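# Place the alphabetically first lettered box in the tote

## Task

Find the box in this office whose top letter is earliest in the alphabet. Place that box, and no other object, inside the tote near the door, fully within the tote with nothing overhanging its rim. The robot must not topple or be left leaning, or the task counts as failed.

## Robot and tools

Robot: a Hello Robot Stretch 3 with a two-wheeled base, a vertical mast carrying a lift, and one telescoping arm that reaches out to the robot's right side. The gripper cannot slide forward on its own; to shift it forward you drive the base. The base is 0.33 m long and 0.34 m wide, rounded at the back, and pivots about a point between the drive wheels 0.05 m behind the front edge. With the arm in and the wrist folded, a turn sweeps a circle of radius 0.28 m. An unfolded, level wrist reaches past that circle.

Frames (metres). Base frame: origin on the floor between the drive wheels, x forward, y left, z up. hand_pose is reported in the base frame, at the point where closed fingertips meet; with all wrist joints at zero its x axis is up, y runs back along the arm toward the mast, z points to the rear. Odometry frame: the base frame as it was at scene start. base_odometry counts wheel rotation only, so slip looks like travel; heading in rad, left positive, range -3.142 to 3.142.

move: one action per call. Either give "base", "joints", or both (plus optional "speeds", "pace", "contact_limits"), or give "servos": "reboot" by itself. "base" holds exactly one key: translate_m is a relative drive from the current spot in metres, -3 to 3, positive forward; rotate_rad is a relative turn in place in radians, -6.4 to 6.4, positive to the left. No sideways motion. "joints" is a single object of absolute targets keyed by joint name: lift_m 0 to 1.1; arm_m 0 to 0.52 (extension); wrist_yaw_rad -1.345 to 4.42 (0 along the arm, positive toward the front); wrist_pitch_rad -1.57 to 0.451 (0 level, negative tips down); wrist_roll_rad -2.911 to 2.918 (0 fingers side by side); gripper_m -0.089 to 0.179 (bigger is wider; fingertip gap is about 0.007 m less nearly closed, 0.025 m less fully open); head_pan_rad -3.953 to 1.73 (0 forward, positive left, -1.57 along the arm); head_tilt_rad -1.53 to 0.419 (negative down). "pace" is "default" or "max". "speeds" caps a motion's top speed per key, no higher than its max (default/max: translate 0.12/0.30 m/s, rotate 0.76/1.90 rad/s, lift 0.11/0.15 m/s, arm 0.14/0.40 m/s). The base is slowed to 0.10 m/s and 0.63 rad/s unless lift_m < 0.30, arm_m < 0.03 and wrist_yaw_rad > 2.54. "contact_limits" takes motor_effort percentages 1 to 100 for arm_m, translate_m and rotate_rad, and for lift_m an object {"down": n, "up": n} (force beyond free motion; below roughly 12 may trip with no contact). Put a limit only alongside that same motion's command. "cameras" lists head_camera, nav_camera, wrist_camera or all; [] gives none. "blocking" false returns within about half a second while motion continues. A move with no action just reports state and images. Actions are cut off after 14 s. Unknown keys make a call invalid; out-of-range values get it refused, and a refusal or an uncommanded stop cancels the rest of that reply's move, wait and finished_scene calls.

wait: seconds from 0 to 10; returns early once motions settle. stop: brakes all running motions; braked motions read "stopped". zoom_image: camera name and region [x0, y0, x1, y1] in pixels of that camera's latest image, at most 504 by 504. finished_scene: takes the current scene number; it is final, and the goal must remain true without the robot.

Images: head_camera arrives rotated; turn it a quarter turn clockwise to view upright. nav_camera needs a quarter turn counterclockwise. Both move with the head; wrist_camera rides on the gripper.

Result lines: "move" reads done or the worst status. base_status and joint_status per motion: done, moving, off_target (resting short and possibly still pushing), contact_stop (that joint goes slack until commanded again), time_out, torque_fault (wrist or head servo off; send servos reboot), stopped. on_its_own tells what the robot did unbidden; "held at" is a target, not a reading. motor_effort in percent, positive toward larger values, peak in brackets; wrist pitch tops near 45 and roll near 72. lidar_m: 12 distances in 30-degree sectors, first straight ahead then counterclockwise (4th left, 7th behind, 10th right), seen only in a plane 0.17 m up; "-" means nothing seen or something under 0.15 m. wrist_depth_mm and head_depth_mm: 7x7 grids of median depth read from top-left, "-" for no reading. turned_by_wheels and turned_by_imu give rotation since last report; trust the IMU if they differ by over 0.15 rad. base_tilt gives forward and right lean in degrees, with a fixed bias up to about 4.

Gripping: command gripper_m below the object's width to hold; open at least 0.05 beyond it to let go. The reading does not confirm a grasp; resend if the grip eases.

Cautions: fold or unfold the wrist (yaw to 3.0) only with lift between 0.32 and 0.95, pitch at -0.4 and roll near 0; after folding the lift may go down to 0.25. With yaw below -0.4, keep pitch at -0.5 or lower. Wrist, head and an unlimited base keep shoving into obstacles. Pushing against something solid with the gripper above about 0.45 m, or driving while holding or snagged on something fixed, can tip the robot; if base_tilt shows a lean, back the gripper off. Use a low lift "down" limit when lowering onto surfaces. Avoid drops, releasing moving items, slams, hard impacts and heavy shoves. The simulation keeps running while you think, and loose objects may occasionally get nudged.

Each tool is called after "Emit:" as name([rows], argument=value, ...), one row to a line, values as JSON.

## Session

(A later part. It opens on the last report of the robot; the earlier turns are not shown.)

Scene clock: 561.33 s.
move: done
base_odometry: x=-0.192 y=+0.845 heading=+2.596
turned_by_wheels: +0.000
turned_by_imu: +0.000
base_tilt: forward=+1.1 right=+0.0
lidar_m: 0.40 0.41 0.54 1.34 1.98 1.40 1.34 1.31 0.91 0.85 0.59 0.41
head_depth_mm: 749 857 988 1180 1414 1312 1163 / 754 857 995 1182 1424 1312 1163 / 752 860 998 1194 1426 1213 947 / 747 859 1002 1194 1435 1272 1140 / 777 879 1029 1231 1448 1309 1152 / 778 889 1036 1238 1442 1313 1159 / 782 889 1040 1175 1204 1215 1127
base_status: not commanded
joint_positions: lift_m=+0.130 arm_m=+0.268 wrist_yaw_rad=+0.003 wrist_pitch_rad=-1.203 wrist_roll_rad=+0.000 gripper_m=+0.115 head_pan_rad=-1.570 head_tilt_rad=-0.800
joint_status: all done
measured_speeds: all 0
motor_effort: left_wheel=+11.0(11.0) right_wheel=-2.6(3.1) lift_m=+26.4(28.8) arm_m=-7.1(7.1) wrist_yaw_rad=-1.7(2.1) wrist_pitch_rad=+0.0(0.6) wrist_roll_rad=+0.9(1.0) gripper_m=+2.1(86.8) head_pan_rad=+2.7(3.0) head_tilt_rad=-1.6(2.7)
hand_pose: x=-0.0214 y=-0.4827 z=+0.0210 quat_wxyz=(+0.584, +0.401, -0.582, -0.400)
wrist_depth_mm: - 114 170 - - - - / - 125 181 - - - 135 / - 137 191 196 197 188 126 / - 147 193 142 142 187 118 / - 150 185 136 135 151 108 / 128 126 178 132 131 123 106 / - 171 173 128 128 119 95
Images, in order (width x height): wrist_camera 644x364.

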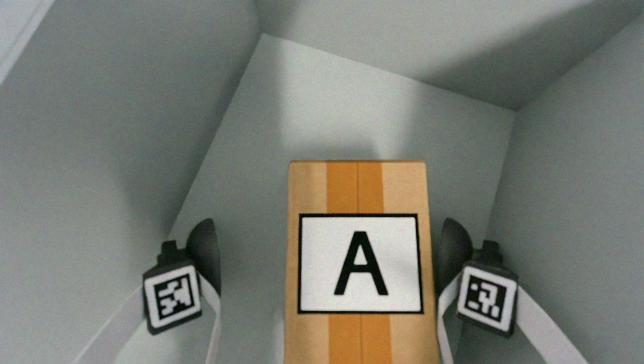

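Emit:
move(joints={"lift_m": 0.40}, cameras=["wrist_camera"])

Emit:
move(joints={"arm_m": 0.05}, cameras=["head_camera"])

Scene clock: 568.87 s.
move: done
base_odometry: x=-0.192 y=+0.845 heading=+2.596
turned_by_wheels: +0.000
turned_by_imu: +0.001
base_tilt: forward=+1.1 right=-0.2
lidar_m: 0.40 0.41 0.54 1.34 1.98 1.40 1.34 1.31 0.91 0.86 0.59 0.42
head_depth_mm: 752 852 988 1187 1407 1308 1163 / 754 855 994 1185 1417 721 612 / 755 860 997 1192 1431 761 1142 / 745 864 992 1190 1439 1240 1163 / 781 885 1027 1231 1446 1306 1141 / 779 892 1032 1230 1435 1309 1162 / 782 890 1039 1170 1202 1216 1126
base_status: not commanded
joint_positions: lift_m=+0.400 arm_m=+0.268 wrist_yaw_rad=+0.003 wrist_pitch_rad=-1.203 wrist_roll_rad=+0.000 gripper_m=+0.115 head_pan_rad=-1.570 head_tilt_rad=-0.800
joint_status: all done
measured_speeds: all 0
motor_effort: left_wheel=+10.9(11.0) right_wheel=-2.5(3.5) lift_m=+30.5(32.8) arm_m=-18.7(20.7) wrist_yaw_rad=-1.9(2.1) wrist_pitch_rad=+0.1(0.7) wrist_roll_rad=+1.0(1.0) gripper_m=+0.5(2.5) head_pan_rad=+1.7(3.3) head_tilt_rad=-1.5(3.3)
hand_pose: x=-0.0214 y=-0.4827 z=+0.2910 quat_wxyz=(+0.584, +0.401, -0.582, -0.400)
wrist_depth_mm: 521 523 524 518 513 521 520 / 505 511 502 501 504 494 493 / 487 491 494 480 481 484 479 / 472 469 464 - 429 463 464 / 454 451 407 393 367 447 445 / 439 124 146 389 344 124 431 / 426 121 316 - 412 409 418
Images, in order (width x height): wrist_camera 644x364.

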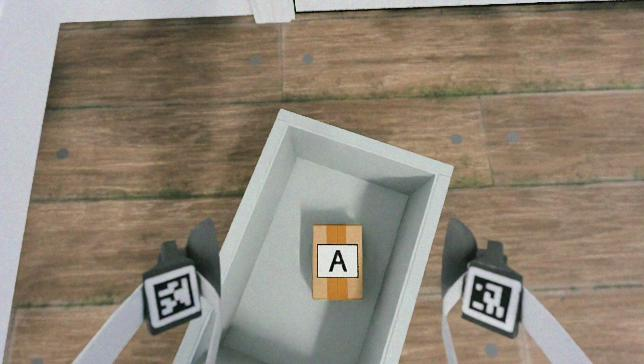

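Scene clock: 571.70 s.
move: done
base_odometry: x=-0.192 y=+0.845 heading=+2.596
turned_by_wheels: +0.000
turned_by_imu: +0.000
base_tilt: forward=+1.0 right=-0.1
lidar_m: 0.40 0.41 0.54 1.34 1.97 1.40 1.34 1.31 0.91 0.86 0.59 0.42
head_depth_mm: 751 851 994 1180 1409 1306 1161 / 755 858 992 1178 1420 1310 1161 / 753 854 999 1193 1435 1270 726 / 747 856 998 1186 1439 1284 1049 / 778 881 1029 1238 1436 1310 1145 / 777 891 1036 1246 1444 1299 1165 / 781 889 1033 1174 1206 1215 1130
base_status: not commanded
joint_positions: lift_m=+0.400 arm_m=+0.050 wrist_yaw_rad=+0.003 wrist_pitch_rad=-1.203 wrist_roll_rad=+0.000 gripper_m=+0.115 head_pan_rad=-1.570 head_tilt_rad=-0.800
joint_status: all done
measured_speeds: all 0
motor_effort: left_wheel=+10.7(11.1) right_wheel=-2.8(3.3) lift_m=+27.3(30.7) arm_m=-19.8(22.6) wrist_yaw_rad=-1.3(2.1) wrist_pitch_rad=+0.2(0.7) wrist_roll_rad=+1.1(1.1) gripper_m=-0.3(1.5) head_pan_rad=+0.7(3.0) head_tilt_rad=-2.3(3.9)
hand_pose: x=-0.0214 y=-0.2647 z=+0.2910 quat_wxyz=(+0.584, +0.401, -0.582, -0.400)
wrist_depth_mm: 529 528 527 489 519 522 514 / 511 506 499 444 506 497 499 / 488 492 437 435 484 482 476 / 470 468 465 - 466 464 454 / 452 459 449 442 446 444 445 / 437 125 433 433 432 124 429 / 426 124 420 403 420 124 417
pictures: head_camera (sideways)
Images, in order (width x height): head_camera 896x504.

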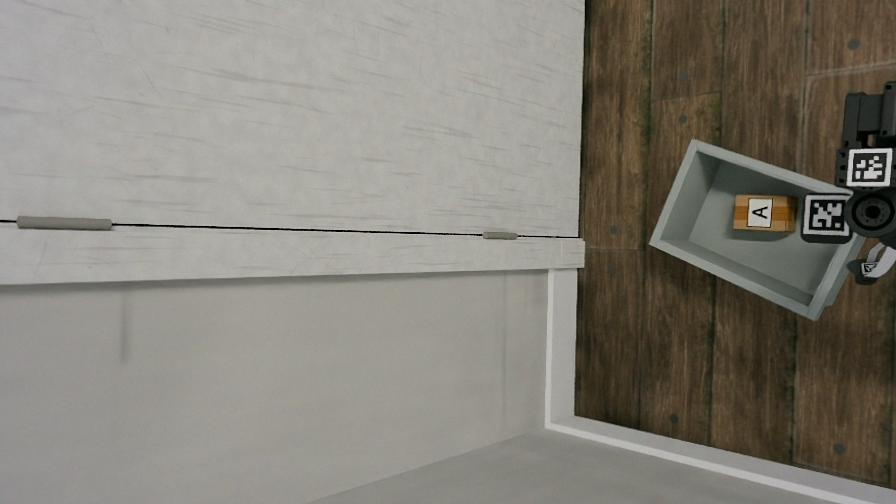

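Emit:
finished_scene(scene=1)

The scene is finished: the task was done.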